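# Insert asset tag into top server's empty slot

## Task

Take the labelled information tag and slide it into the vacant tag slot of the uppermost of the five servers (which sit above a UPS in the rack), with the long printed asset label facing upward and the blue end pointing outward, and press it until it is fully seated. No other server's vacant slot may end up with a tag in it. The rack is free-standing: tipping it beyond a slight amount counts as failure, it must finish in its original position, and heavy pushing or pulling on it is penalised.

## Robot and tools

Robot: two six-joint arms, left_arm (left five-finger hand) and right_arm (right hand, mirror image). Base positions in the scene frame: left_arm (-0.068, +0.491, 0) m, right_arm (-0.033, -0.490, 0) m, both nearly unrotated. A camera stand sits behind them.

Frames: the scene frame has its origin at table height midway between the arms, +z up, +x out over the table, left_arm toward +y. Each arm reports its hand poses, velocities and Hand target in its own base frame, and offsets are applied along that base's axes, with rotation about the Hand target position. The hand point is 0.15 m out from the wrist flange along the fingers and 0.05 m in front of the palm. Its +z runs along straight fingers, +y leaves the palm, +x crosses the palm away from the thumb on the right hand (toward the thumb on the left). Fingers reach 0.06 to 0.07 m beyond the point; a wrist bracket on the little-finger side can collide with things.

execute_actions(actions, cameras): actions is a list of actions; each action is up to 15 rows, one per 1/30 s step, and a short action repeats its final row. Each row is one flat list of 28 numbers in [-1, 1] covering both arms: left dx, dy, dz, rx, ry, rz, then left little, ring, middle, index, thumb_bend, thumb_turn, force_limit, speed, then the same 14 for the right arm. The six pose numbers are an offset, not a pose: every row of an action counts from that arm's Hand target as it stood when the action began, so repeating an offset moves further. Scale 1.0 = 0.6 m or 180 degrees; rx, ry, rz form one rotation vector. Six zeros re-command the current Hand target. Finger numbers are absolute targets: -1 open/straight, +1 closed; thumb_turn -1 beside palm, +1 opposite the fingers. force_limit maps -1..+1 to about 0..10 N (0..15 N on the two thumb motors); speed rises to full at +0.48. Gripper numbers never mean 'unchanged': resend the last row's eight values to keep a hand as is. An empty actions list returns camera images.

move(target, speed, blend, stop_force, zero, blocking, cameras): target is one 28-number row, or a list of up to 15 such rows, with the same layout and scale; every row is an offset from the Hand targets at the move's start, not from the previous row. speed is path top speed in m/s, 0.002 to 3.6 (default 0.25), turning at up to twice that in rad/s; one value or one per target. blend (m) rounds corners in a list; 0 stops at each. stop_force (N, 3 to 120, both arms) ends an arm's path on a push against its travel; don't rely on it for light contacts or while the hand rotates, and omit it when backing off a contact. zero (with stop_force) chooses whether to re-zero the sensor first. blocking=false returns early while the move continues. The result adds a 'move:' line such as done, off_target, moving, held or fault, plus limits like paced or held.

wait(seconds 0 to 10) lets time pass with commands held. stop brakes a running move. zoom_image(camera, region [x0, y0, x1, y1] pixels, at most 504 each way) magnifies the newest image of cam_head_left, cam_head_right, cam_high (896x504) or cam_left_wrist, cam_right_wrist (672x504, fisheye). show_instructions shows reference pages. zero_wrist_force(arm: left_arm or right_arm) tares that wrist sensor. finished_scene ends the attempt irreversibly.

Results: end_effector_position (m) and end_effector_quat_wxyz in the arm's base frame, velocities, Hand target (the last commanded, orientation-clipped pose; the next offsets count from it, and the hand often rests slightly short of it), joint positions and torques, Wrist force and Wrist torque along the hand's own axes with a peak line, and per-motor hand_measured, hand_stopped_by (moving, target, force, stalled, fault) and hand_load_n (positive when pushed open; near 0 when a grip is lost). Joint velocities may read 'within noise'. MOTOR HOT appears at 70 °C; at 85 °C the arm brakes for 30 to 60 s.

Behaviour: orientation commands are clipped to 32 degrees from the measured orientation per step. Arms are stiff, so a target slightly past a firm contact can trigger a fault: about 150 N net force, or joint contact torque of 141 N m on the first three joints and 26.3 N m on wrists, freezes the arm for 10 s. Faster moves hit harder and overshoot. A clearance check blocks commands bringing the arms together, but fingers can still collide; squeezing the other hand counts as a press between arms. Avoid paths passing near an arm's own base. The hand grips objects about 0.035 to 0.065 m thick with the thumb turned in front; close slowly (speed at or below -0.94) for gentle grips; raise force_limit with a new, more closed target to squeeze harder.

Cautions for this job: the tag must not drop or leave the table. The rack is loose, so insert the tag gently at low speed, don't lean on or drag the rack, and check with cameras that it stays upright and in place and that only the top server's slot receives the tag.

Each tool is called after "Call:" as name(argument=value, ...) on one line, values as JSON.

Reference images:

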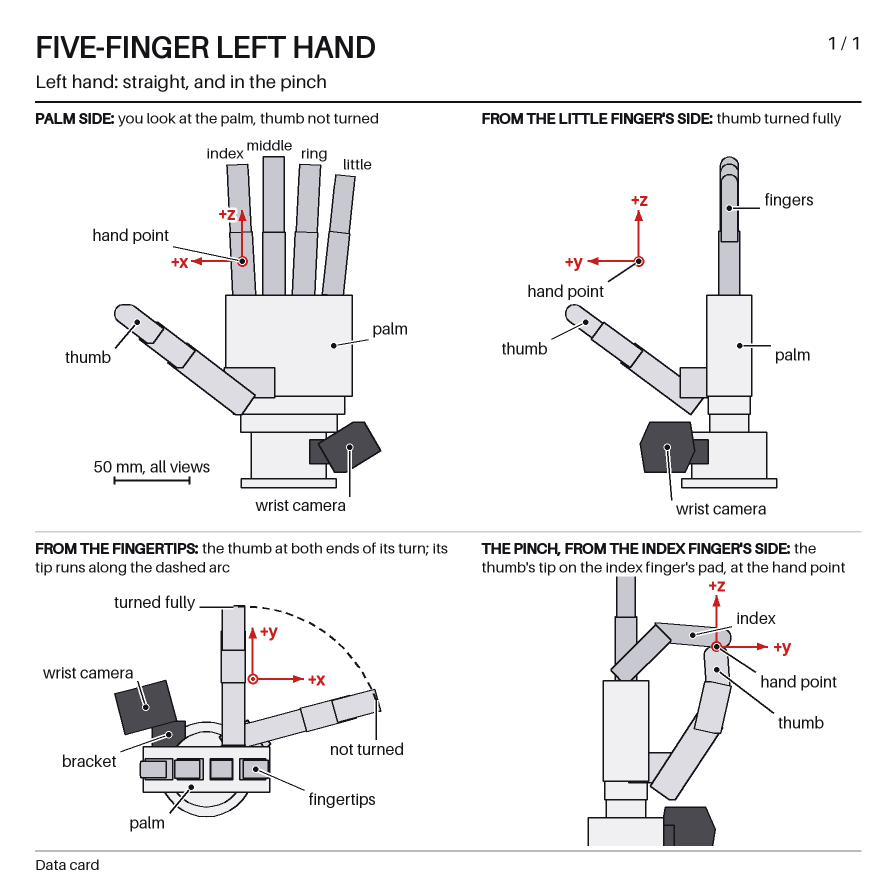

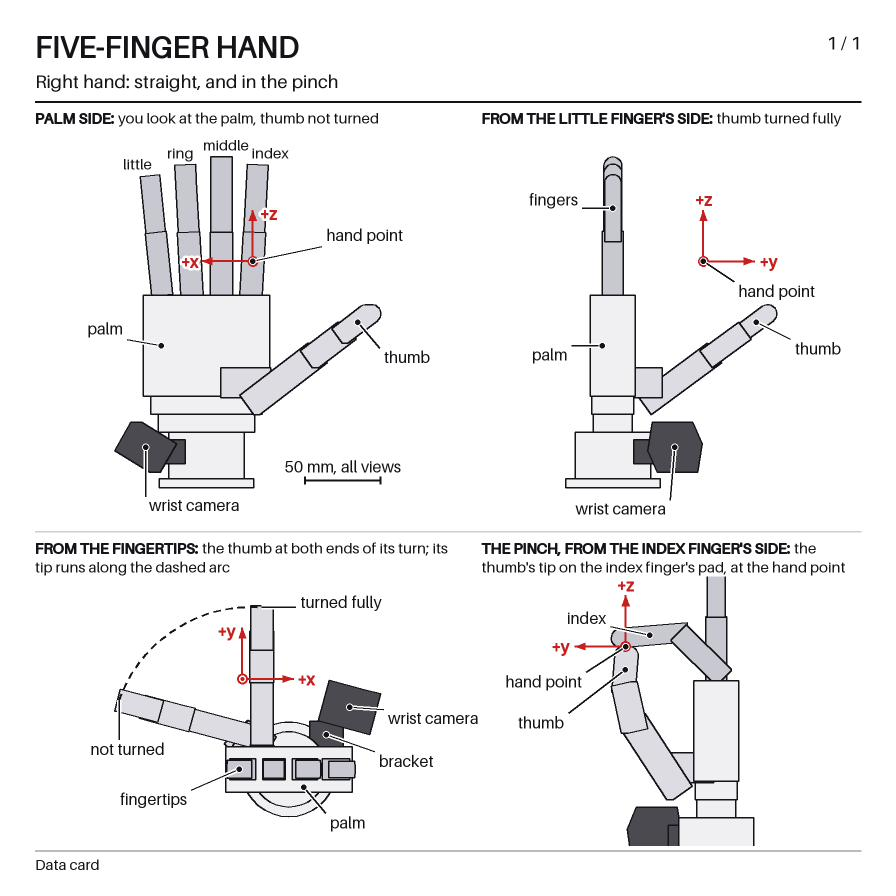

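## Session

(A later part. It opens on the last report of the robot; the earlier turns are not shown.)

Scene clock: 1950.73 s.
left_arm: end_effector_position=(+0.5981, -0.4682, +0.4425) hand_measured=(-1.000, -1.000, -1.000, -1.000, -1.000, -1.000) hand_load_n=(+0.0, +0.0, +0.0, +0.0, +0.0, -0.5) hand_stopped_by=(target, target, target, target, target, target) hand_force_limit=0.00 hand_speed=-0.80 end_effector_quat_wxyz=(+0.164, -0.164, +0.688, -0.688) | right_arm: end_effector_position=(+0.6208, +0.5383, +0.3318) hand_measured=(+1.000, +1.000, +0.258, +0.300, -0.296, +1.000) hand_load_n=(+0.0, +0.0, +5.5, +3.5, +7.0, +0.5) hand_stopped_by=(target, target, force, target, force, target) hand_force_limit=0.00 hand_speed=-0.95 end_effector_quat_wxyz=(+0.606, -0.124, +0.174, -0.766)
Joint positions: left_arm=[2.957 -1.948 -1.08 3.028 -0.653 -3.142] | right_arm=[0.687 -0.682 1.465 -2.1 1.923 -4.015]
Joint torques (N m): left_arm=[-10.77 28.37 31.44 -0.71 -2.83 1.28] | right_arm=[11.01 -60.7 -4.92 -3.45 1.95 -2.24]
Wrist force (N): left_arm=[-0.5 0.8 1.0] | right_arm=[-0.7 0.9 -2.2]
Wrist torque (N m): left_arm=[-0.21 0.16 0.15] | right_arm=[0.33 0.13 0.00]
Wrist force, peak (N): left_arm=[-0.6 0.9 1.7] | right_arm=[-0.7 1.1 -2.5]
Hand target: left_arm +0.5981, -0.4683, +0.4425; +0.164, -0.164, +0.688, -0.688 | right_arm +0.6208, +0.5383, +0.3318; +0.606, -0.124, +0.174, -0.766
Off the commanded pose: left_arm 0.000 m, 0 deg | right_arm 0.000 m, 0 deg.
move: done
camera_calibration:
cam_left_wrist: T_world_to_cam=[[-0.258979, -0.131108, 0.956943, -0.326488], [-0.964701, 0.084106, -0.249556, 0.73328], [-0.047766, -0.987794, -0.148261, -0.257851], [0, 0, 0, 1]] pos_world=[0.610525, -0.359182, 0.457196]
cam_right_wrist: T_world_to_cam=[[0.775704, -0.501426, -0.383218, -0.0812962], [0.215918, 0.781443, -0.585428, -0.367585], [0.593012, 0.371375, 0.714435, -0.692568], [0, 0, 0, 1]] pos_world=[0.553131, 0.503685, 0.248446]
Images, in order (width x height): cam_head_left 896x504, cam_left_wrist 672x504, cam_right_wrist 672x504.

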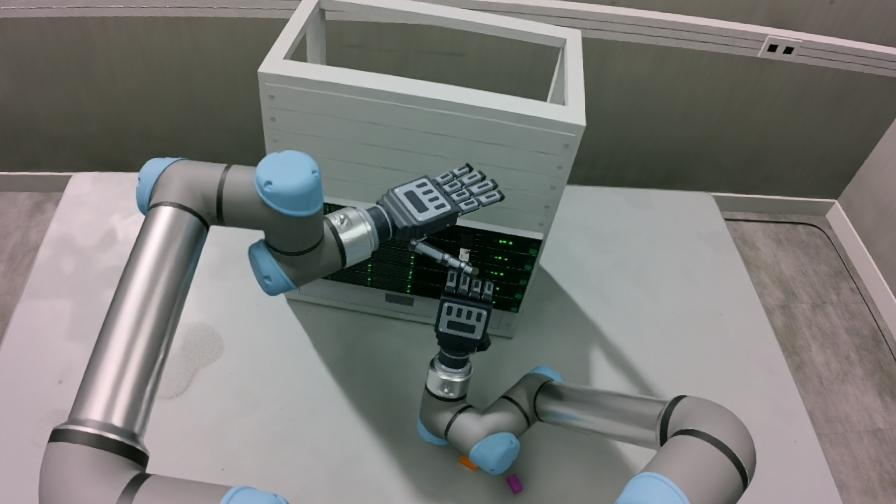

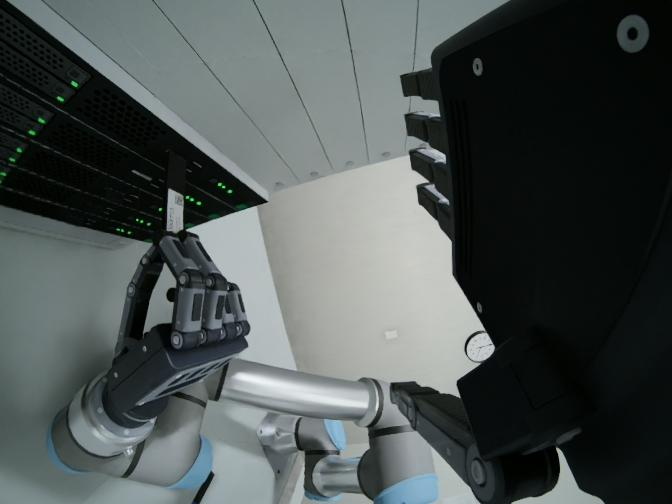

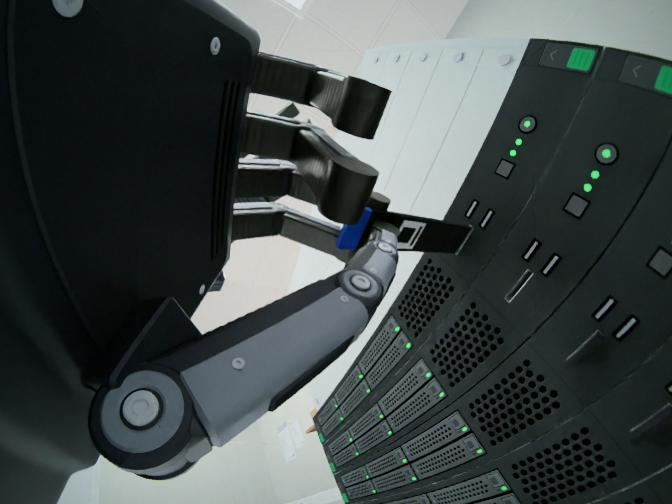

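Call:
move(target=[[0,0,0,0,0,0,-1,-1,-1,-1,-1,-1,0,-0.8,-0.005,0.001,0,0,0,0,1,1,0.51,0.3,-0.04,1,0.0,-0.95],[0,0,0,0,0,0,-1,-1,-1,-1,-1,-1,0,-0.8,-0.0082,-0.0039,0,0,0,0.0333,1,1,0.51,0.3,-0.04,1,0.0,-0.95]], speed=0.03, cameras=["cam_right_wrist"])

Call:
zoom_image(camera="cam_right_wrist", region=[440, 214, 484, 264])

Call:
move(target=[[0,0,0,0,0,0,-1,-1,-1,-1,-1,-1,0,-0.8,0.012,-0.0024,0,0,0,0,1,1,0.51,0.3,-0.04,1,0.0,-0.95]], speed=0.004, stop_force=3, cameras=["cam_right_wrist"])

Call:
zoom_image(camera="cam_right_wrist", region=[440, 214, 484, 264])

Scene clock: 1993.37 s.
left_arm: end_effector_position=(+0.5981, -0.4683, +0.4425) hand_measured=(-1.000, -1.000, -1.000, -1.000, -1.000, -1.000) hand_load_n=(+0.0, +0.0, +0.0, +0.0, +0.0, -0.5) hand_stopped_by=(target, target, target, target, target, target) hand_force_limit=0.00 hand_speed=-0.80 end_effector_quat_wxyz=(+0.164, -0.164, +0.688, -0.688) | right_arm: end_effector_position=(+0.6159, +0.5359, +0.3318) hand_measured=(+1.000, +1.000, +0.258, +0.300, -0.296, +1.000) hand_load_n=(+0.0, +0.0, +5.5, +3.5, +7.0, +0.5) hand_stopped_by=(target, target, force, target, force, target) hand_force_limit=0.00 hand_speed=-0.95 end_effector_quat_wxyz=(+0.645, -0.133, +0.168, -0.733)
Joint positions: left_arm=[2.957 -1.948 -1.08 3.028 -0.653 -3.142] | right_arm=[0.67 -0.717 1.527 -2.087 1.89 -3.892]
Joint torques (N m): left_arm=[-9.87 29.51 31.86 -0.84 -2.63 1.18] | right_arm=[-11.43 -58.84 -4.74 -1.05 -2.84 2.27]
Wrist force (N): left_arm=[-0.4 1.2 1.0] | right_arm=[-1.0 0.6 -1.8]
Wrist torque (N m): left_arm=[-0.15 0.15 0.14] | right_arm=[0.26 0.11 -0.10]
Wrist force, peak (N): left_arm=[-0.7 1.3 1.0] | right_arm=[-0.7 1.1 -2.5]
Hand target: left_arm +0.5981, -0.4683, +0.4425; +0.164, -0.164, +0.688, -0.688 | right_arm +0.6159, +0.5359, +0.3318; +0.645, -0.133, +0.168, -0.733
Off the commanded pose: left_arm 0.000 m, 0 deg | right_arm 0.000 m, 0 deg.
move: done
camera_calibration:
cam_right_wrist: T_world_to_cam=[[0.823813, -0.417747, -0.383171, -0.153106], [0.133194, 0.799677, -0.585471, -0.323499], [0.550992, 0.431283, 0.714425, -0.69498], [0, 0, 0, 1]] pos_world=[0.552148, 0.494468, 0.248446]
Images, in order (width x height): cam_right_wrist 672x504.

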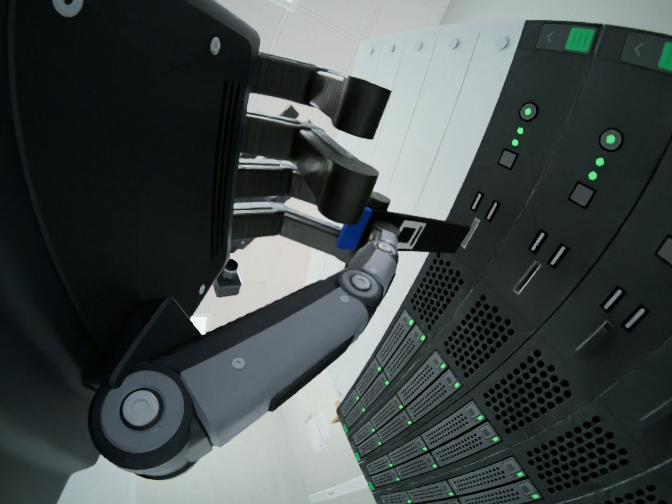

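Scaled by 10.080 from the camera's 672x504 image, which has a finer 960x720 frame.

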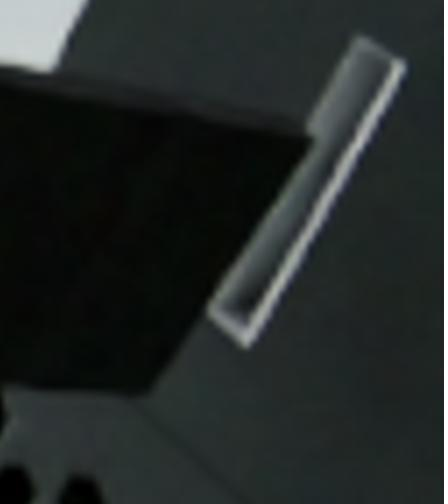

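Scene clock: 1995.60 s.
left_arm: end_effector_position=(+0.5981, -0.4683, +0.4425) hand_measured=(-1.000, -1.000, -1.000, -1.000, -1.000, -1.000) hand_load_n=(+0.0, +0.0, +0.0, +0.0, +0.0, -0.5) hand_stopped_by=(target, target, target, target, target, target) hand_force_limit=0.00 hand_speed=-0.80 end_effector_quat_wxyz=(+0.164, -0.164, +0.688, -0.688) | right_arm: end_effector_position=(+0.6193, +0.5352, +0.3318) hand_measured=(+1.000, +1.000, +0.258, +0.300, -0.296, +1.000) hand_load_n=(+0.0, +0.0, +5.5, +3.5, +7.0, +0.5) hand_stopped_by=(target, target, force, target, force, target) hand_force_limit=0.00 hand_speed=-0.95 end_effector_quat_wxyz=(+0.645, -0.133, +0.168, -0.733)
Joint positions: left_arm=[2.957 -1.948 -1.08 3.028 -0.653 -3.142] | right_arm=[0.667 -0.715 1.521 -2.082 1.889 -3.888]
Joint torques (N m): left_arm=[-10.1 27.73 31.76 -0.69 -2.66 1.26] | right_arm=[8.83 -58.21 -5.23 -3.31 2.77 -2.14]
Wrist force (N): left_arm=[-0.6 1.2 0.9] | right_arm=[-1.1 -3.1 -4.1]
Wrist torque (N m): left_arm=[-0.15 0.18 0.13] | right_arm=[0.23 0.10 -0.14]
Wrist force, peak (N): left_arm=[-0.6 1.3 1.1] | right_arm=[-1.2 -4.5 -4.5]
Hand target: left_arm +0.5981, -0.4683, +0.4425; +0.164, -0.164, +0.688, -0.688 | right_arm +0.6193, +0.5352, +0.3318; +0.645, -0.133, +0.168, -0.733 (not the last commanded pose)
Off the commanded pose: left_arm 0.000 m, 0 deg | right_arm 0.004 m, 0 deg.
move: contact (right_arm)
camera_calibration:
cam_right_wrist: T_world_to_cam=[[0.823824, -0.41768, -0.38322, -0.156226], [0.133124, 0.799711, -0.58544, -0.323378], [0.550992, 0.431284, 0.714424, -0.696552], [0, 0, 0, 1]] pos_world=[0.555547, 0.493768, 0.248446]
Images, in order (width x height): cam_right_wrist 672x504.

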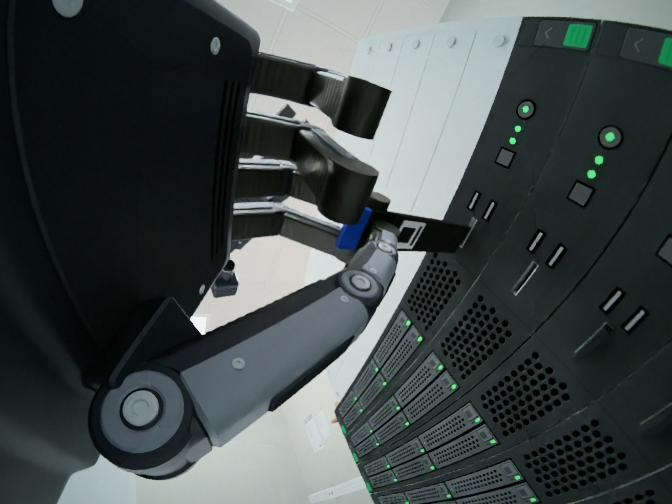

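Scaled by 10.080 from the camera's 672x504 image, which has a finer 960x720 frame.

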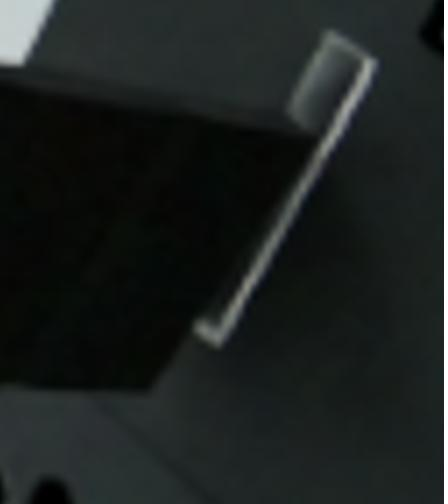

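Call:
zoom_image(camera="cam_right_wrist", region=[464, 216, 480, 232])

Call:
zoom_image(camera="cam_right_wrist", region=[456, 234, 472, 250])

Scaled by 31.500 from the camera's 672x504 image, which has a finer 960x720 frame.

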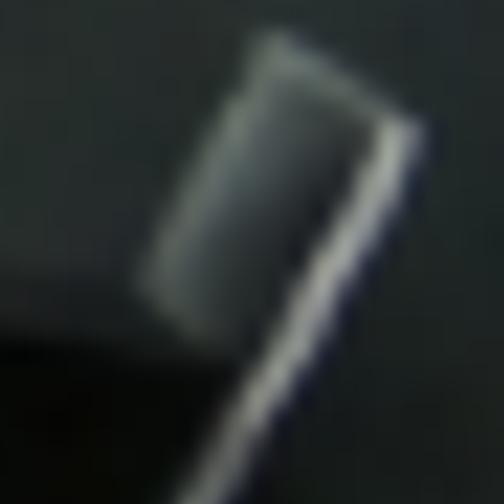

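Scaled by 31.500 from the camera's 672x504 image, which has a finer 960x720 frame.

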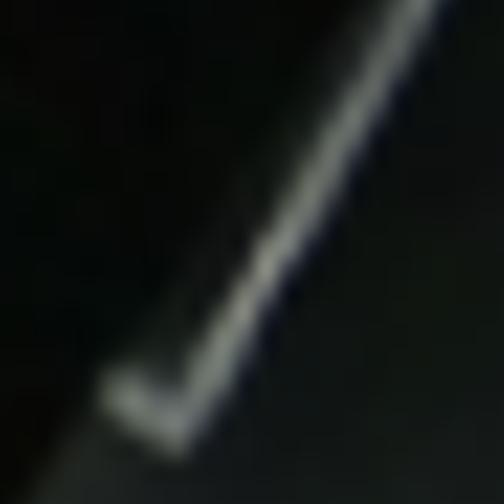

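Call:
move(target=[[0,0,0,0,0,0,-1,-1,-1,-1,-1,-1,0,-0.8,-0.001,0.0002,-0.0004,0,0,0,1,1,0.51,0.3,-0.04,1,0.0,-0.95]], speed=0.02)

Call:
move(target=[[0,0,0,0,0,0,-1,-1,-1,-1,-1,-1,0,-0.8,0.0045,-0.0009,0,0,0,0,1,1,0.51,0.3,-0.04,1,0.0,-0.95]], speed=0.003, stop_force=3, cameras=["cam_right_wrist"])

Call:
zoom_image(camera="cam_right_wrist", region=[464, 216, 480, 232])

Scene clock: 2013.77 s.
left_arm: end_effector_position=(+0.5981, -0.4683, +0.4425) hand_measured=(-1.000, -1.000, -1.000, -1.000, -1.000, -1.000) hand_load_n=(+0.0, -0.5, +0.0, +0.0, +0.0, -0.5) hand_stopped_by=(target, target, target, target, target, target) hand_force_limit=0.00 hand_speed=-0.80 end_effector_quat_wxyz=(+0.164, -0.164, +0.688, -0.688) | right_arm: end_effector_position=(+0.6187, +0.5354, +0.3316) hand_measured=(+1.000, +1.000, +0.258, +0.300, -0.296, +1.000) hand_load_n=(+0.0, +0.0, +5.5, +3.5, +7.0, +0.0) hand_stopped_by=(target, target, force, target, force, target) hand_force_limit=0.00 hand_speed=-0.95 end_effector_quat_wxyz=(+0.645, -0.133, +0.168, -0.733)
Joint positions: left_arm=[2.957 -1.948 -1.08 3.028 -0.653 -3.142] | right_arm=[0.667 -0.715 1.522 -2.083 1.889 -3.888]
Joint torques (N m): left_arm=[-9.65 29.62 31.15 -0.47 -2.62 1.17] | right_arm=[11.42 -59.22 -5.17 -3.68 2.15 -2.57]
Wrist force (N): left_arm=[-0.6 1.1 1.0] | right_arm=[-0.8 0.6 -1.9]
Wrist torque (N m): left_arm=[-0.16 0.18 0.14] | right_arm=[0.26 0.08 -0.03]
Wrist force, peak (N): left_arm=[-0.7 1.2 1.0] | right_arm=[-1.2 -3.0 -4.1]
Hand target: left_arm +0.5981, -0.4683, +0.4425; +0.164, -0.164, +0.688, -0.688 | right_arm +0.6187, +0.5354, +0.3316; +0.645, -0.133, +0.168, -0.733
Off the commanded pose: left_arm 0.000 m, 0 deg | right_arm 0.000 m, 0 deg.
move: done

Scene clock: 2015.10 s.
left_arm: end_effector_position=(+0.5981, -0.4683, +0.4425) hand_measured=(-1.000, -1.000, -1.000, -1.000, -1.000, -1.000) hand_load_n=(+0.0, +0.0, +0.0, -0.5, +0.0, -0.5) hand_stopped_by=(target, target, target, target, target, target) hand_force_limit=0.00 hand_speed=-0.80 end_effector_quat_wxyz=(+0.164, -0.164, +0.688, -0.688) | right_arm: end_effector_position=(+0.6207, +0.5350, +0.3316) hand_measured=(+1.000, +1.000, +0.258, +0.300, -0.296, +1.000) hand_load_n=(+0.0, -0.5, +5.5, +3.0, +6.5, +0.0) hand_stopped_by=(target, target, force, target, force, target) hand_force_limit=0.00 hand_speed=-0.95 end_effector_quat_wxyz=(+0.646, -0.133, +0.168, -0.733)
Joint positions: left_arm=[2.957 -1.948 -1.08 3.028 -0.653 -3.142] | right_arm=[0.665 -0.713 1.518 -2.08 1.888 -3.886]
Joint torques (N m): left_arm=[-10.26 28.96 30.87 -0.56 -2.56 0.82] | right_arm=[2.4 -52.84 -5.47 -2.68 0.25 -1.51]
Wrist force (N): left_arm=[-0.5 1.0 0.8] | right_arm=[-0.4 -4.2 -4.2]
Wrist torque (N m): left_arm=[-0.16 0.16 0.14] | right_arm=[0.21 0.12 -0.17]
Wrist force, peak (N): left_arm=[-0.7 1.2 1.2] | right_arm=[-0.2 -4.1 -4.5]
Hand target: left_arm +0.5981, -0.4683, +0.4425; +0.164, -0.164, +0.688, -0.688 | right_arm +0.6206, +0.5350, +0.3316; +0.646, -0.133, +0.168, -0.733 (not the last commanded pose)
Off the commanded pose: left_arm 0.000 m, 0 deg | right_arm 0.001 m, 0 deg.
move: contact (right_arm)
camera_calibration:
cam_right_wrist: T_world_to_cam=[[0.823907, -0.417645, -0.383079, -0.157801], [0.133156, 0.79969, -0.585462, -0.323515], [0.55086, 0.431357, 0.714482, -0.697011], [0, 0, 0, 1]] pos_world=[0.557047, 0.493468, 0.248146]
Images, in order (width x height): cam_right_wrist 672x504.

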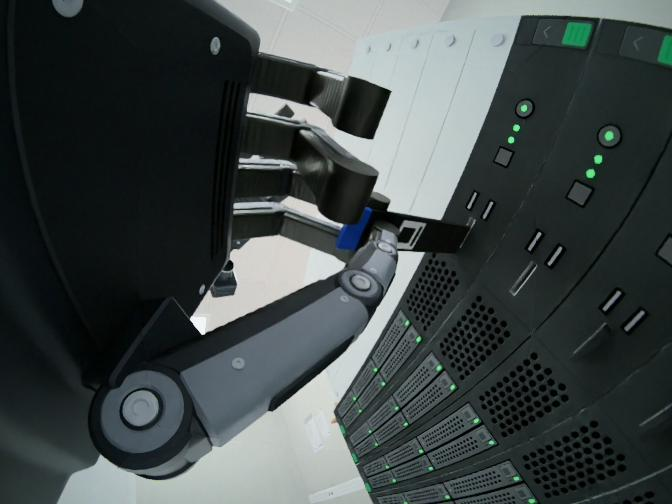

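Scaled by 31.500 from the camera's 672x504 image, which has a finer 960x720 frame.

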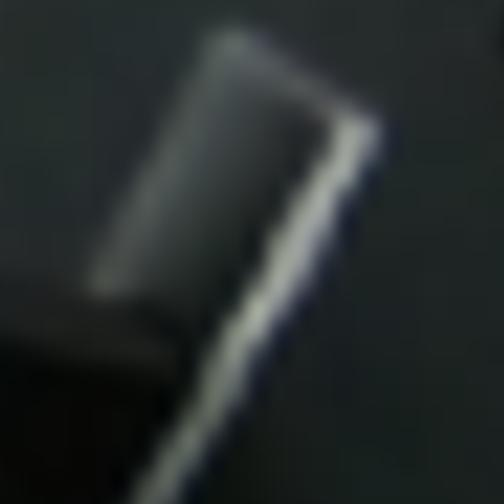

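Call:
move(target=[[0,0,0,0,0,0,-1,-1,-1,-1,-1,-1,0,-0.8,-0.0008,0.0002,0,0,0,0,1,1,0.51,0.3,-0.04,1,0.0,-0.95],[0,0,0,0,0,0,-1,-1,-1,-1,-1,-1,0,-0.8,-0.0022,-0.0069,0,0,0,0,1,1,0.51,0.3,-0.04,1,0.0,-0.95]], speed=0.008, cameras=["cam_right_wrist"])

Call:
zoom_image(camera="cam_right_wrist", region=[464, 216, 480, 232])

Call:
zoom_image(camera="cam_right_wrist", region=[440, 214, 484, 264])

Scene clock: 2028.03 s.
left_arm: end_effector_position=(+0.5981, -0.4683, +0.4425) hand_measured=(-1.000, -1.000, -1.000, -1.000, -1.000, -1.000) hand_load_n=(-0.5, +0.0, +0.0, +0.0, +0.0, +0.0) hand_stopped_by=(target, target, target, target, target, target) hand_force_limit=0.00 hand_speed=-0.80 end_effector_quat_wxyz=(+0.164, -0.164, +0.688, -0.688) | right_arm: end_effector_position=(+0.6193, +0.5309, +0.3316) hand_measured=(+1.000, +1.000, +0.258, +0.300, -0.296, +1.000) hand_load_n=(+0.0, +0.0, +5.5, +3.5, +7.0, +0.5) hand_stopped_by=(target, target, force, target, force, target) hand_force_limit=0.00 hand_speed=-0.95 end_effector_quat_wxyz=(+0.646, -0.133, +0.168, -0.733)
Joint positions: left_arm=[2.957 -1.948 -1.08 3.028 -0.653 -3.142] | right_arm=[0.662 -0.72 1.533 -2.087 1.887 -3.882]
Joint torques (N m): left_arm=[-9.82 29.03 31.36 -0.65 -2.64 1.18] | right_arm=[-10.69 -58.85 -4.26 -3.72 -2.87 2.3]
Wrist force (N): left_arm=[-0.5 1.2 1.0] | right_arm=[-1.0 0.6 -1.9]
Wrist torque (N m): left_arm=[-0.15 0.16 0.14] | right_arm=[0.26 0.10 -0.10]
Wrist force, peak (N): left_arm=[-0.5 1.3 1.3] | right_arm=[-0.3 -3.8 -4.2]
Hand target: left_arm +0.5981, -0.4683, +0.4425; +0.164, -0.164, +0.688, -0.688 | right_arm +0.6193, +0.5308, +0.3316; +0.646, -0.133, +0.168, -0.733
Off the commanded pose: left_arm 0.000 m, 0 deg | right_arm 0.000 m, 0 deg.
move: done
camera_calibration:
cam_right_wrist: T_world_to_cam=[[0.823875, -0.417612, -0.383184, -0.15829], [0.133098, 0.799733, -0.585416, -0.320131], [0.550922, 0.431308, 0.714464, -0.694521], [0, 0, 0, 1]] pos_world=[0.555647, 0.489468, 0.248146]
Images, in order (width x height): cam_right_wrist 672x504.

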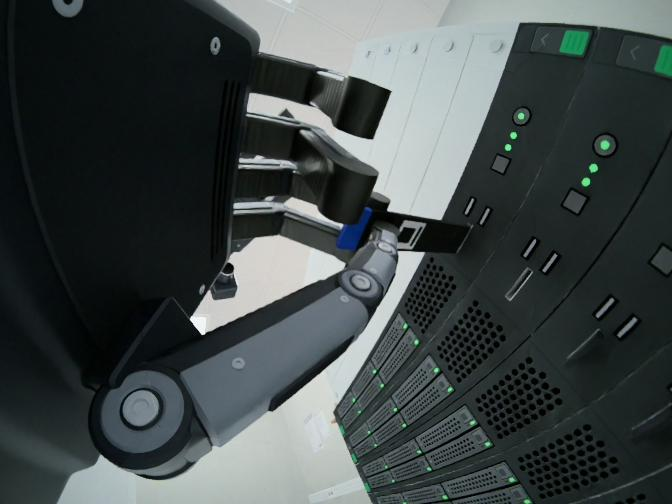

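Scaled by 31.500 from the camera's 672x504 image, which has a finer 960x720 frame.

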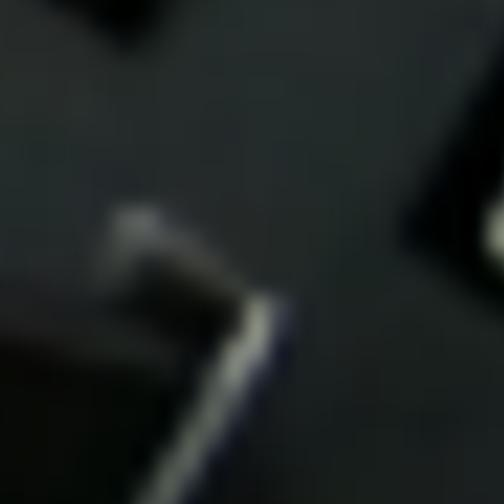

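Scaled by 10.080 from the camera's 672x504 image, which has a finer 960x720 frame.

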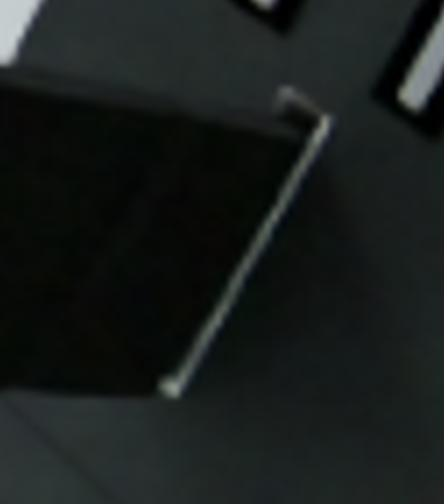

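Call:
move(target=[[0,0,0,0,0,0,-1,-1,-1,-1,-1,-1,0,-0.8,-0.001,-0.0049,0,0,0,0,1,1,0.51,0.3,-0.04,1,0.0,-0.95]], speed=0.003, stop_force=3, cameras=["cam_right_wrist"])

Call:
zoom_image(camera="cam_right_wrist", region=[464, 222, 480, 238])

Call:
zoom_image(camera="cam_right_wrist", region=[440, 214, 484, 264])

Scene clock: 2033.63 s.
left_arm: end_effector_position=(+0.5981, -0.4683, +0.4425) hand_measured=(-1.000, -1.000, -1.000, -1.000, -1.000, -1.000) hand_load_n=(+0.0, -0.5, +0.0, +0.0, +0.0, +0.0) hand_stopped_by=(target, target, target, target, target, target) hand_force_limit=0.00 hand_speed=-0.80 end_effector_quat_wxyz=(+0.164, -0.164, +0.688, -0.688) | right_arm: end_effector_position=(+0.6187, +0.5279, +0.3316) hand_measured=(+1.000, +1.000, +0.258, +0.300, -0.296, +1.000) hand_load_n=(+0.0, +0.0, +6.0, +3.0, +7.0, +0.5) hand_stopped_by=(target, target, force, target, force, target) hand_force_limit=0.00 hand_speed=-0.95 end_effector_quat_wxyz=(+0.646, -0.133, +0.168, -0.733)
Joint positions: left_arm=[2.957 -1.948 -1.08 3.028 -0.653 -3.142] | right_arm=[0.659 -0.724 1.542 -2.091 1.887 -3.88]
Joint torques (N m): left_arm=[-10.44 29.37 32.2 -0.43 -2.46 1.02] | right_arm=[-11.02 -58.44 -4.61 -3.86 -2.62 2.22]
Wrist force (N): left_arm=[-0.7 1.1 1.2] | right_arm=[-1.5 0.5 -2.0]
Wrist torque (N m): left_arm=[-0.19 0.20 0.13] | right_arm=[0.26 0.04 -0.03]
Wrist force, peak (N): left_arm=[-0.9 1.1 1.2] | right_arm=[-1.7 0.5 -2.3]
Hand target: left_arm +0.5981, -0.4683, +0.4425; +0.164, -0.164, +0.688, -0.688 | right_arm +0.6187, +0.5279, +0.3316; +0.646, -0.133, +0.168, -0.733
Off the commanded pose: left_arm 0.000 m, 0 deg | right_arm 0.000 m, 0 deg.
move: done
camera_calibration:
cam_right_wrist: T_world_to_cam=[[0.823897, -0.417595, -0.383154, -0.159077], [0.133055, 0.799698, -0.585473, -0.317597], [0.550899, 0.431389, 0.714433, -0.692915], [0, 0, 0, 1]] pos_world=[0.555046, 0.486468, 0.248146]
Images, in order (width x height): cam_right_wrist 672x504.

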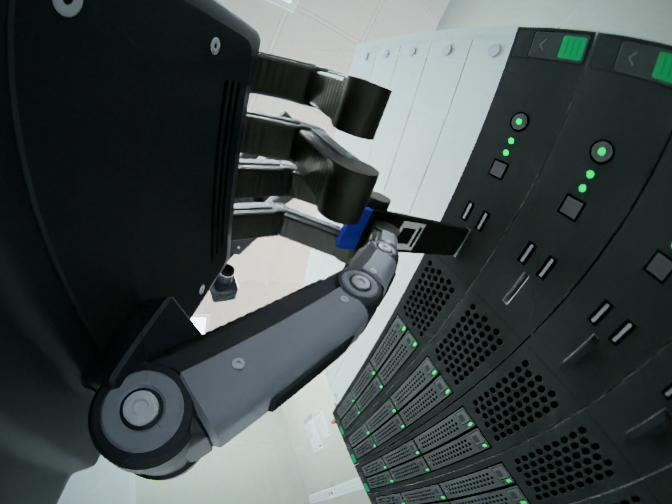

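Scaled by 31.500 from the camera's 672x504 image, which has a finer 960x720 frame.

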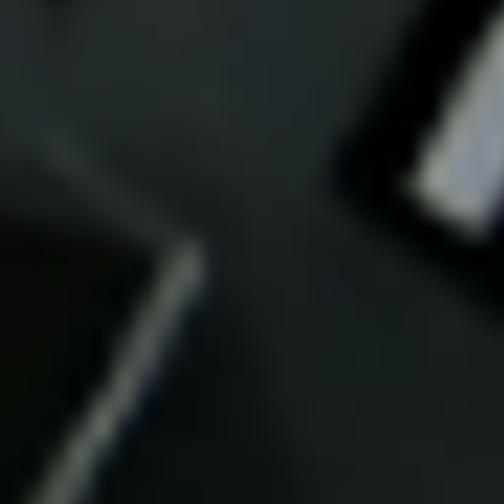

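Scaled by 10.080 from the camera's 672x504 image, which has a finer 960x720 frame.

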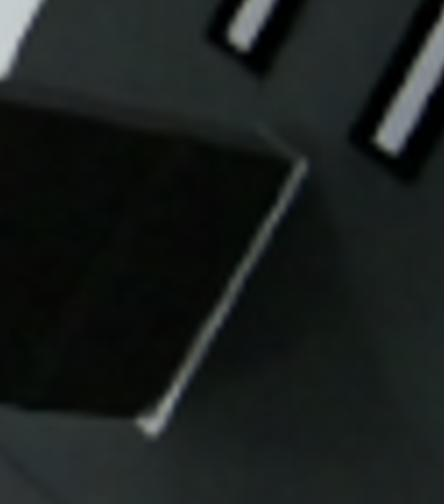

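Call:
move(target=[[0,0,0,0,0,0,-1,-1,-1,-1,-1,-1,0,-0.8,0.0004,0.002,0,0,0,0,1,1,0.51,0.3,-0.04,1,0.0,-0.95],[0,0,0,0,0,0,-1,-1,-1,-1,-1,-1,0,-0.8,0.0053,0.015,0,0,0,-0.0333,1,1,0.51,0.3,-0.04,1,0.0,-0.95]], speed=0.02, cameras=["cam_right_wrist"])

Call:
zoom_image(camera="cam_right_wrist", region=[462, 222, 478, 238])

Call:
zoom_image(camera="cam_right_wrist", region=[440, 214, 484, 264])

Scene clock: 2050.40 s.
left_arm: end_effector_position=(+0.5981, -0.4683, +0.4425) hand_measured=(-1.000, -1.000, -1.000, -1.000, -1.000, -1.000) hand_load_n=(+0.0, +0.0, +0.0, +0.0, +0.0, +0.0) hand_stopped_by=(target, target, target, target, target, target) hand_force_limit=0.00 hand_speed=-0.80 end_effector_quat_wxyz=(+0.164, -0.164, +0.688, -0.688) | right_arm: end_effector_position=(+0.6219, +0.5369, +0.3316) hand_measured=(+1.000, +1.000, +0.258, +0.300, -0.296, +1.000) hand_load_n=(+0.0, +0.0, +6.0, +3.0, +7.0, +0.0) hand_stopped_by=(target, target, force, target, force, target) hand_force_limit=0.00 hand_speed=-0.95 end_effector_quat_wxyz=(+0.606, -0.124, +0.174, -0.766)
Joint positions: left_arm=[2.957 -1.948 -1.08 3.028 -0.653 -3.142] | right_arm=[0.685 -0.683 1.466 -2.1 1.922 -4.012]
Joint torques (N m): left_arm=[-10.56 28.78 32.29 -0.42 -2.48 1.08] | right_arm=[11.19 -42.91 -28.77 -3.67 2.16 -2.66]
Wrist force (N): left_arm=[-0.6 1.0 1.0] | right_arm=[-0.8 1.2 -2.3]
Wrist torque (N m): left_arm=[-0.19 0.18 0.14] | right_arm=[0.36 0.08 0.02]
Wrist force, peak (N): left_arm=[-0.7 1.2 1.3] | right_arm=[-1.7 0.5 -2.3]
Hand target: left_arm +0.5981, -0.4683, +0.4425; +0.164, -0.164, +0.688, -0.688 | right_arm +0.6219, +0.5369, +0.3316; +0.606, -0.124, +0.174, -0.766
Off the commanded pose: left_arm 0.000 m, 0 deg | right_arm 0.000 m, 0 deg.
move: done
camera_calibration:
cam_right_wrist: T_world_to_cam=[[0.775807, -0.501279, -0.383201, -0.0831007], [0.215786, 0.781485, -0.585421, -0.366853], [0.592925, 0.371485, 0.71445, -0.692496], [0, 0, 0, 1]] pos_world=[0.55423, 0.502285, 0.248146]
Images, in order (width x height): cam_right_wrist 672x504.

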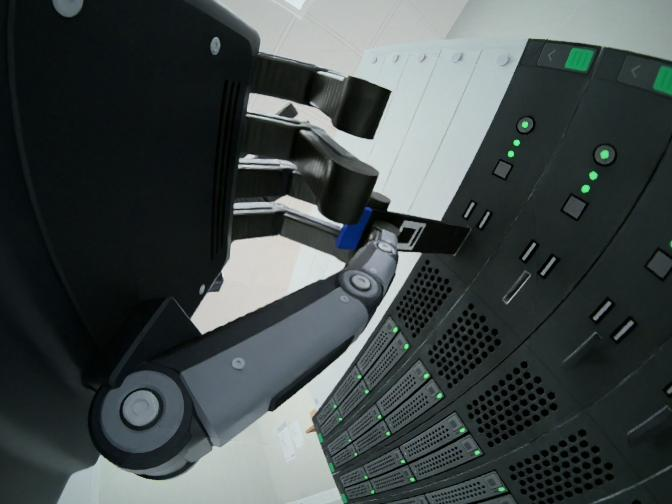

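Scaled by 31.500 from the camera's 672x504 image, which has a finer 960x720 frame.

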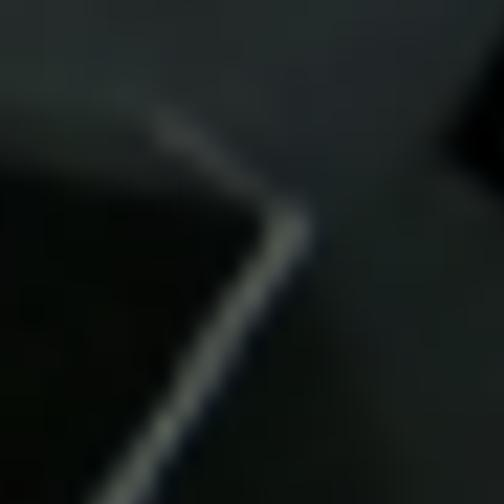

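Scaled by 10.080 from the camera's 672x504 image, which has a finer 960x720 frame.

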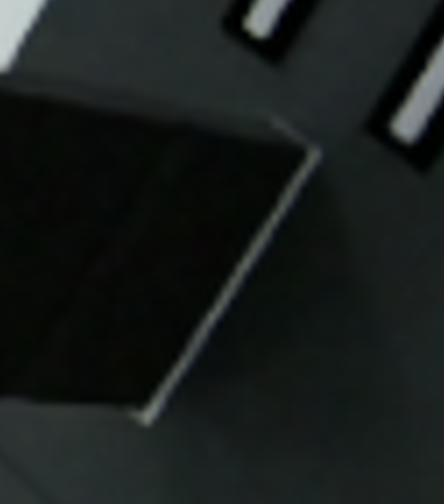

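Call:
move(target=[[0,0,0,0,0,0,-1,-1,-1,-1,-1,-1,0,-0.8,0.0163,-0.0033,0,0,0,0,1,1,0.51,0.3,-0.04,1,0.0,-0.95]], speed=0.004, stop_force=4, cameras=["cam_right_wrist"])

Call:
zoom_image(camera="cam_right_wrist", region=[462, 222, 478, 238])

Call:
zoom_image(camera="cam_right_wrist", region=[440, 214, 484, 264])

Scene clock: 2057.73 s.
left_arm: end_effector_position=(+0.5981, -0.4683, +0.4425) hand_measured=(-1.000, -1.000, -1.000, -1.000, -1.000, -1.000) hand_load_n=(+0.0, +0.0, +0.0, +0.0, +0.0, +0.0) hand_stopped_by=(target, target, target, target, target, target) hand_force_limit=0.00 hand_speed=-0.80 end_effector_quat_wxyz=(+0.164, -0.164, +0.688, -0.688) | right_arm: end_effector_position=(+0.6317, +0.5349, +0.3316) hand_measured=(+1.000, +1.000, +0.258, +0.300, -0.296, +1.000) hand_load_n=(+0.0, +0.0, +6.5, +2.5, +7.0, +0.0) hand_stopped_by=(target, target, force, target, force, target) hand_force_limit=0.00 hand_speed=-0.95 end_effector_quat_wxyz=(+0.606, -0.124, +0.174, -0.766)
Joint positions: left_arm=[2.957 -1.948 -1.08 3.028 -0.653 -3.142] | right_arm=[0.674 -0.675 1.448 -2.086 1.92 -4.001]
Joint torques (N m): left_arm=[-10.33 28.26 31.57 -0.74 -2.42 0.67] | right_arm=[-11.9 -43.56 -27.49 -0.86 -2.52 2.37]
Wrist force (N): left_arm=[-0.5 1.2 1.0] | right_arm=[-0.8 -0.2 -2.4]
Wrist torque (N m): left_arm=[-0.15 0.16 0.14] | right_arm=[0.32 0.06 -0.08]
Wrist force, peak (N): left_arm=[-0.6 1.2 1.1] | right_arm=[-1.0 0.2 -2.8]
Hand target: left_arm +0.5981, -0.4683, +0.4425; +0.164, -0.164, +0.688, -0.688 | right_arm +0.6317, +0.5349, +0.3316; +0.606, -0.124, +0.174, -0.766
Off the commanded pose: left_arm 0.000 m, 0 deg | right_arm 0.000 m, 0 deg.
move: done
camera_calibration:
cam_right_wrist: T_world_to_cam=[[0.775733, -0.501408, -0.383182, -0.0916053], [0.215873, 0.781413, -0.585484, -0.367403], [0.59299, 0.371461, 0.714408, -0.697578], [0, 0, 0, 1]] pos_world=[0.564031, 0.500285, 0.248146]
Images, in order (width x height): cam_right_wrist 672x504.

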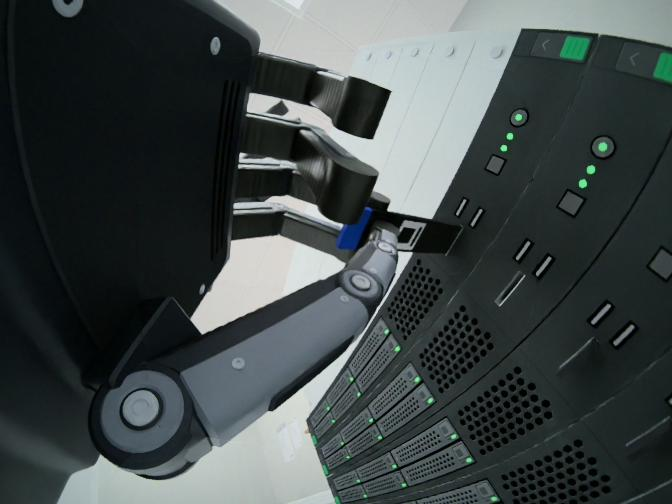

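Scaled by 31.500 from the camera's 672x504 image, which has a finer 960x720 frame.

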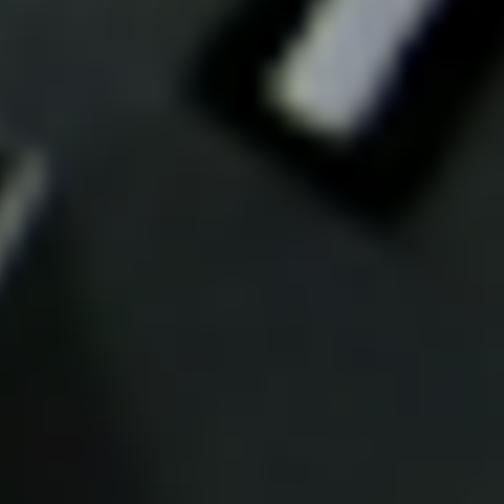

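Scaled by 10.080 from the camera's 672x504 image, which has a finer 960x720 frame.

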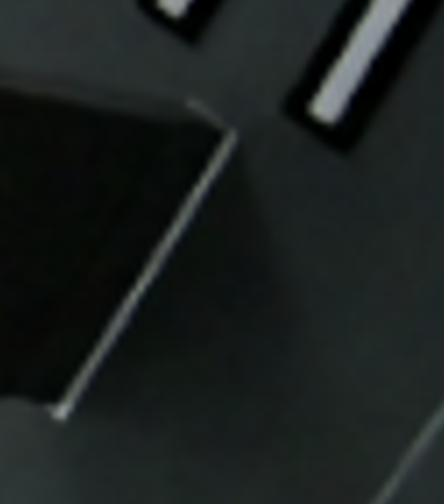

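Call:
move(target=[-0.08,0.414,0.0625,0,0,0,-1,-1,-1,-1,-1,-1,0,-0.8,0,0,0,0,0,0,1,1,0.51,0.3,-0.04,1,0.0,-0.95], speed=0.2)

Call:
move(target=[[0,0,0,0,0,0,-1,-1,-1,-1,-1,-1,0,-0.8,0.0163,-0.0033,0,0,0,0,1,1,0.51,0.3,-0.04,1,0.0,-0.95]], speed=0.005, stop_force=4, cameras=["cam_right_wrist"])

Call:
zoom_image(camera="cam_right_wrist", region=[420, 200, 484, 264])

Scene clock: 2067.50 s.
left_arm: end_effector_position=(+0.5501, -0.2200, +0.4799) hand_measured=(-1.000, -1.000, -1.000, -1.000, -1.000, -1.000) hand_load_n=(+0.0, +0.0, +0.0, +0.0, +0.0, +0.0) hand_stopped_by=(target, target, target, target, target, target) hand_force_limit=0.00 hand_speed=-0.80 end_effector_quat_wxyz=(+0.164, -0.164, +0.688, -0.688) | right_arm: end_effector_position=(+0.6317, +0.5349, +0.3316) hand_measured=(+1.000, +1.000, +0.258, +0.300, -0.296, +1.000) hand_load_n=(+0.0, +0.0, +6.5, +2.5, +7.0, +0.0) hand_stopped_by=(target, target, force, target, force, target) hand_force_limit=0.00 hand_speed=-0.95 end_effector_quat_wxyz=(+0.606, -0.124, +0.174, -0.766)
Joint positions: left_arm=[3.469 -1.705 -1.293 3 -0.141 -3.143] | right_arm=[0.674 -0.675 1.448 -2.086 1.92 -4.001]
Joint torques (N m): left_arm=[12.19 31.32 9.28 1.25 2.46 -1.34] | right_arm=[-11.76 -42.84 -28.08 -1.09 -2.8 2.22]
Wrist force (N): left_arm=[-0.4 1.1 1.0] | right_arm=[-0.9 0.0 -2.7]
Wrist torque (N m): left_arm=[-0.17 0.15 0.30] | right_arm=[0.36 0.09 -0.09]
Wrist force, peak (N): left_arm=[-0.3 1.5 2.1] | right_arm=[-0.9 0.1 -2.8]
Hand target: left_arm +0.5501, -0.2199, +0.4800; +0.164, -0.164, +0.688, -0.688 | right_arm +0.6317, +0.5349, +0.3316; +0.606, -0.124, +0.174, -0.766
Off the commanded pose: left_arm 0.000 m, 0 deg | right_arm 0.000 m, 0 deg.
move: done

Scene clock: 2070.23 s.
left_arm: end_effector_position=(+0.5501, -0.2199, +0.4800) hand_measured=(-1.000, -1.000, -1.000, -1.000, -1.000, -1.000) hand_load_n=(+0.0, +0.0, -0.5, +0.0, +0.0, +0.0) hand_stopped_by=(target, target, target, target, target, target) hand_force_limit=0.00 hand_speed=-0.80 end_effector_quat_wxyz=(+0.164, -0.164, +0.688, -0.688) | right_arm: end_effector_position=(+0.6415, +0.5329, +0.3316) hand_measured=(+1.000, +1.000, +0.258, +0.300, -0.296, +1.000) hand_load_n=(+0.0, +0.0, +7.0, +2.5, +7.0, +0.0) hand_stopped_by=(target, target, force, target, force, target) hand_force_limit=0.00 hand_speed=-0.95 end_effector_quat_wxyz=(+0.606, -0.124, +0.174, -0.766)
Joint positions: left_arm=[3.47 -1.705 -1.293 3 -0.141 -3.143] | right_arm=[0.663 -0.666 1.429 -2.071 1.917 -3.99]
Joint torques (N m): left_arm=[12.82 31.54 7.87 1.49 2.66 -1.38] | right_arm=[-12.37 -42.97 -27.07 -0.65 -2.58 2.21]
Wrist force (N): left_arm=[-0.3 1.1 1.0] | right_arm=[-0.5 -1.5 -2.5]
Wrist torque (N m): left_arm=[-0.16 0.14 0.30] | right_arm=[0.32 0.02 -0.11]
Wrist force, peak (N): left_arm=[-0.3 1.5 0.9] | right_arm=[-0.6 -3.0 -3.7]
Hand target: left_arm +0.5501, -0.2199, +0.4800; +0.164, -0.164, +0.688, -0.688 | right_arm +0.6415, +0.5329, +0.3316; +0.606, -0.124, +0.174, -0.766
Off the commanded pose: left_arm 0.000 m, 0 deg | right_arm 0.000 m, 0 deg.
move: done
camera_calibration:
cam_right_wrist: T_world_to_cam=[[0.775733, -0.501408, -0.383182, -0.10016], [0.215873, 0.781413, -0.585484, -0.368034], [0.59299, 0.371461, 0.714408, -0.702684], [0, 0, 0, 1]] pos_world=[0.573831, 0.498385, 0.248146]
Images, in order (width x height): cam_right_wrist 672x504.

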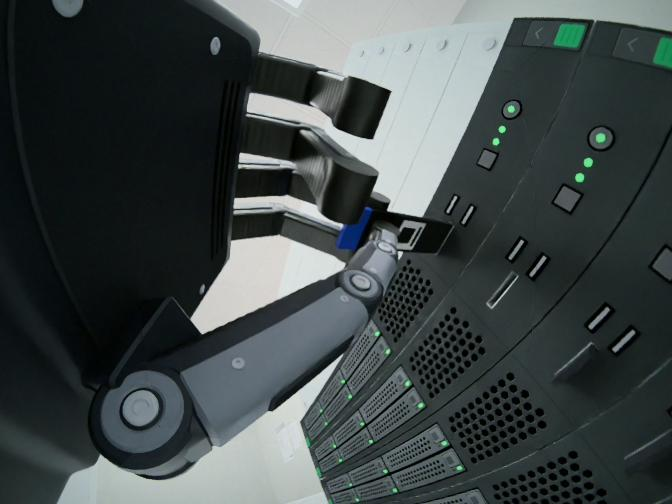

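Scaled by 7.875 from the camera's 672x504 image, which has a finer 960x720 frame.

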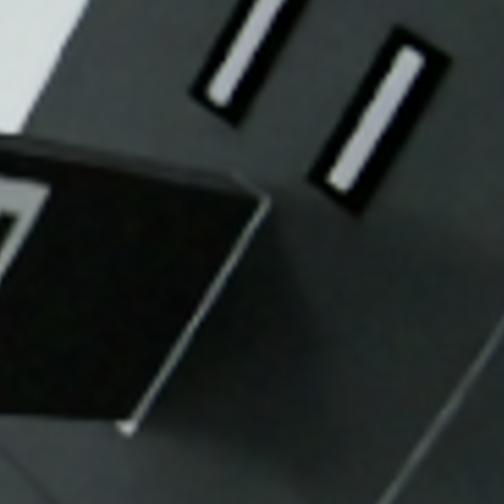

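Call:
move(target=[[0,0,0,0,0,0,-1,-1,-1,-1,-1,-1,0,-0.8,0.0196,-0.004,0,0,0,0,1,1,0.51,0.3,-0.04,1,0.0,-0.95]], speed=0.006, stop_force=4, cameras=["cam_right_wrist","cam_head_left"])

Call:
zoom_image(camera="cam_right_wrist", region=[400, 190, 484, 274])

Scene clock: 2084.30 s.
left_arm: end_effector_position=(+0.5501, -0.2199, +0.4800) hand_measured=(-1.000, -1.000, -1.000, -1.000, -1.000, -1.000) hand_load_n=(+0.0, +0.0, +0.0, +0.0, +0.0, +0.0) hand_stopped_by=(target, target, target, target, target, target) hand_force_limit=0.00 hand_speed=-0.80 end_effector_quat_wxyz=(+0.164, -0.164, +0.688, -0.688) | right_arm: end_effector_position=(+0.6532, +0.5305, +0.3316) hand_measured=(+1.000, +1.000, +0.258, +0.300, -0.296, +1.000) hand_load_n=(+0.0, +0.0, +7.5, +2.5, +6.5, +0.0) hand_stopped_by=(target, target, force, target, force, target) hand_force_limit=0.00 hand_speed=-0.95 end_effector_quat_wxyz=(+0.606, -0.124, +0.174, -0.766)
Joint positions: left_arm=[3.47 -1.705 -1.293 3 -0.141 -3.143] | right_arm=[0.65 -0.656 1.405 -2.053 1.913 -3.977]
Joint torques (N m): left_arm=[12.51 30.73 9.56 1.66 2.56 -1.14] | right_arm=[-13.98 -40.87 -25.73 0.28 -1.98 2.18]
Wrist force (N): left_arm=[-0.2 1.1 0.9] | right_arm=[-0.7 -4.3 -0.3]
Wrist torque (N m): left_arm=[-0.16 0.13 0.31] | right_arm=[0.30 0.00 -0.18]
Wrist force, peak (N): left_arm=[-0.4 1.3 1.3] | right_arm=[-0.9 -4.7 -1.0]
Hand target: left_arm +0.5501, -0.2199, +0.4800; +0.164, -0.164, +0.688, -0.688 | right_arm +0.6532, +0.5305, +0.3316; +0.606, -0.124, +0.174, -0.766
Off the commanded pose: left_arm 0.000 m, 0 deg | right_arm 0.000 m, 0 deg.
move: done
camera_calibration:
cam_right_wrist: T_world_to_cam=[[0.775733, -0.501408, -0.383182, -0.11044], [0.215873, 0.781413, -0.585484, -0.368684], [0.59299, 0.371461, 0.714408, -0.70873], [0, 0, 0, 1]] pos_world=[0.585531, 0.495985, 0.248146]
Images, in order (width x height): cam_head_left 896x504, cam_right_wrist 672x504.

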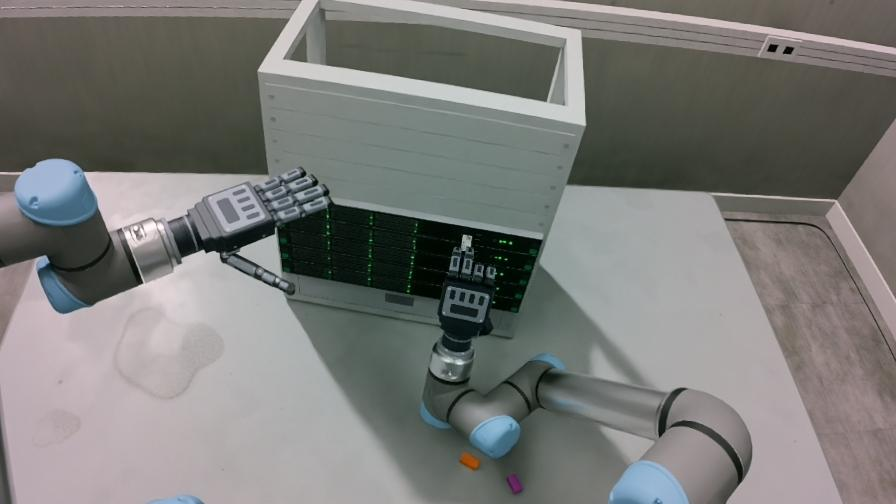

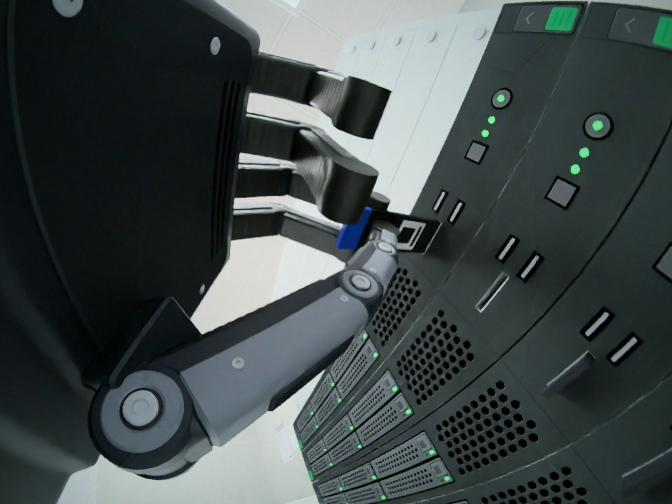

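Scaled by 6.000 from the camera's 672x504 image, which has a finer 960x720 frame.

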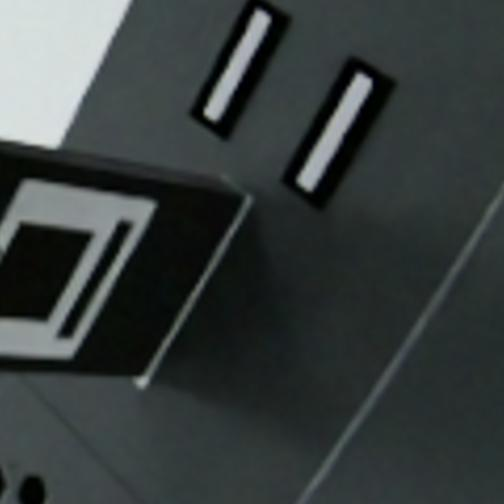

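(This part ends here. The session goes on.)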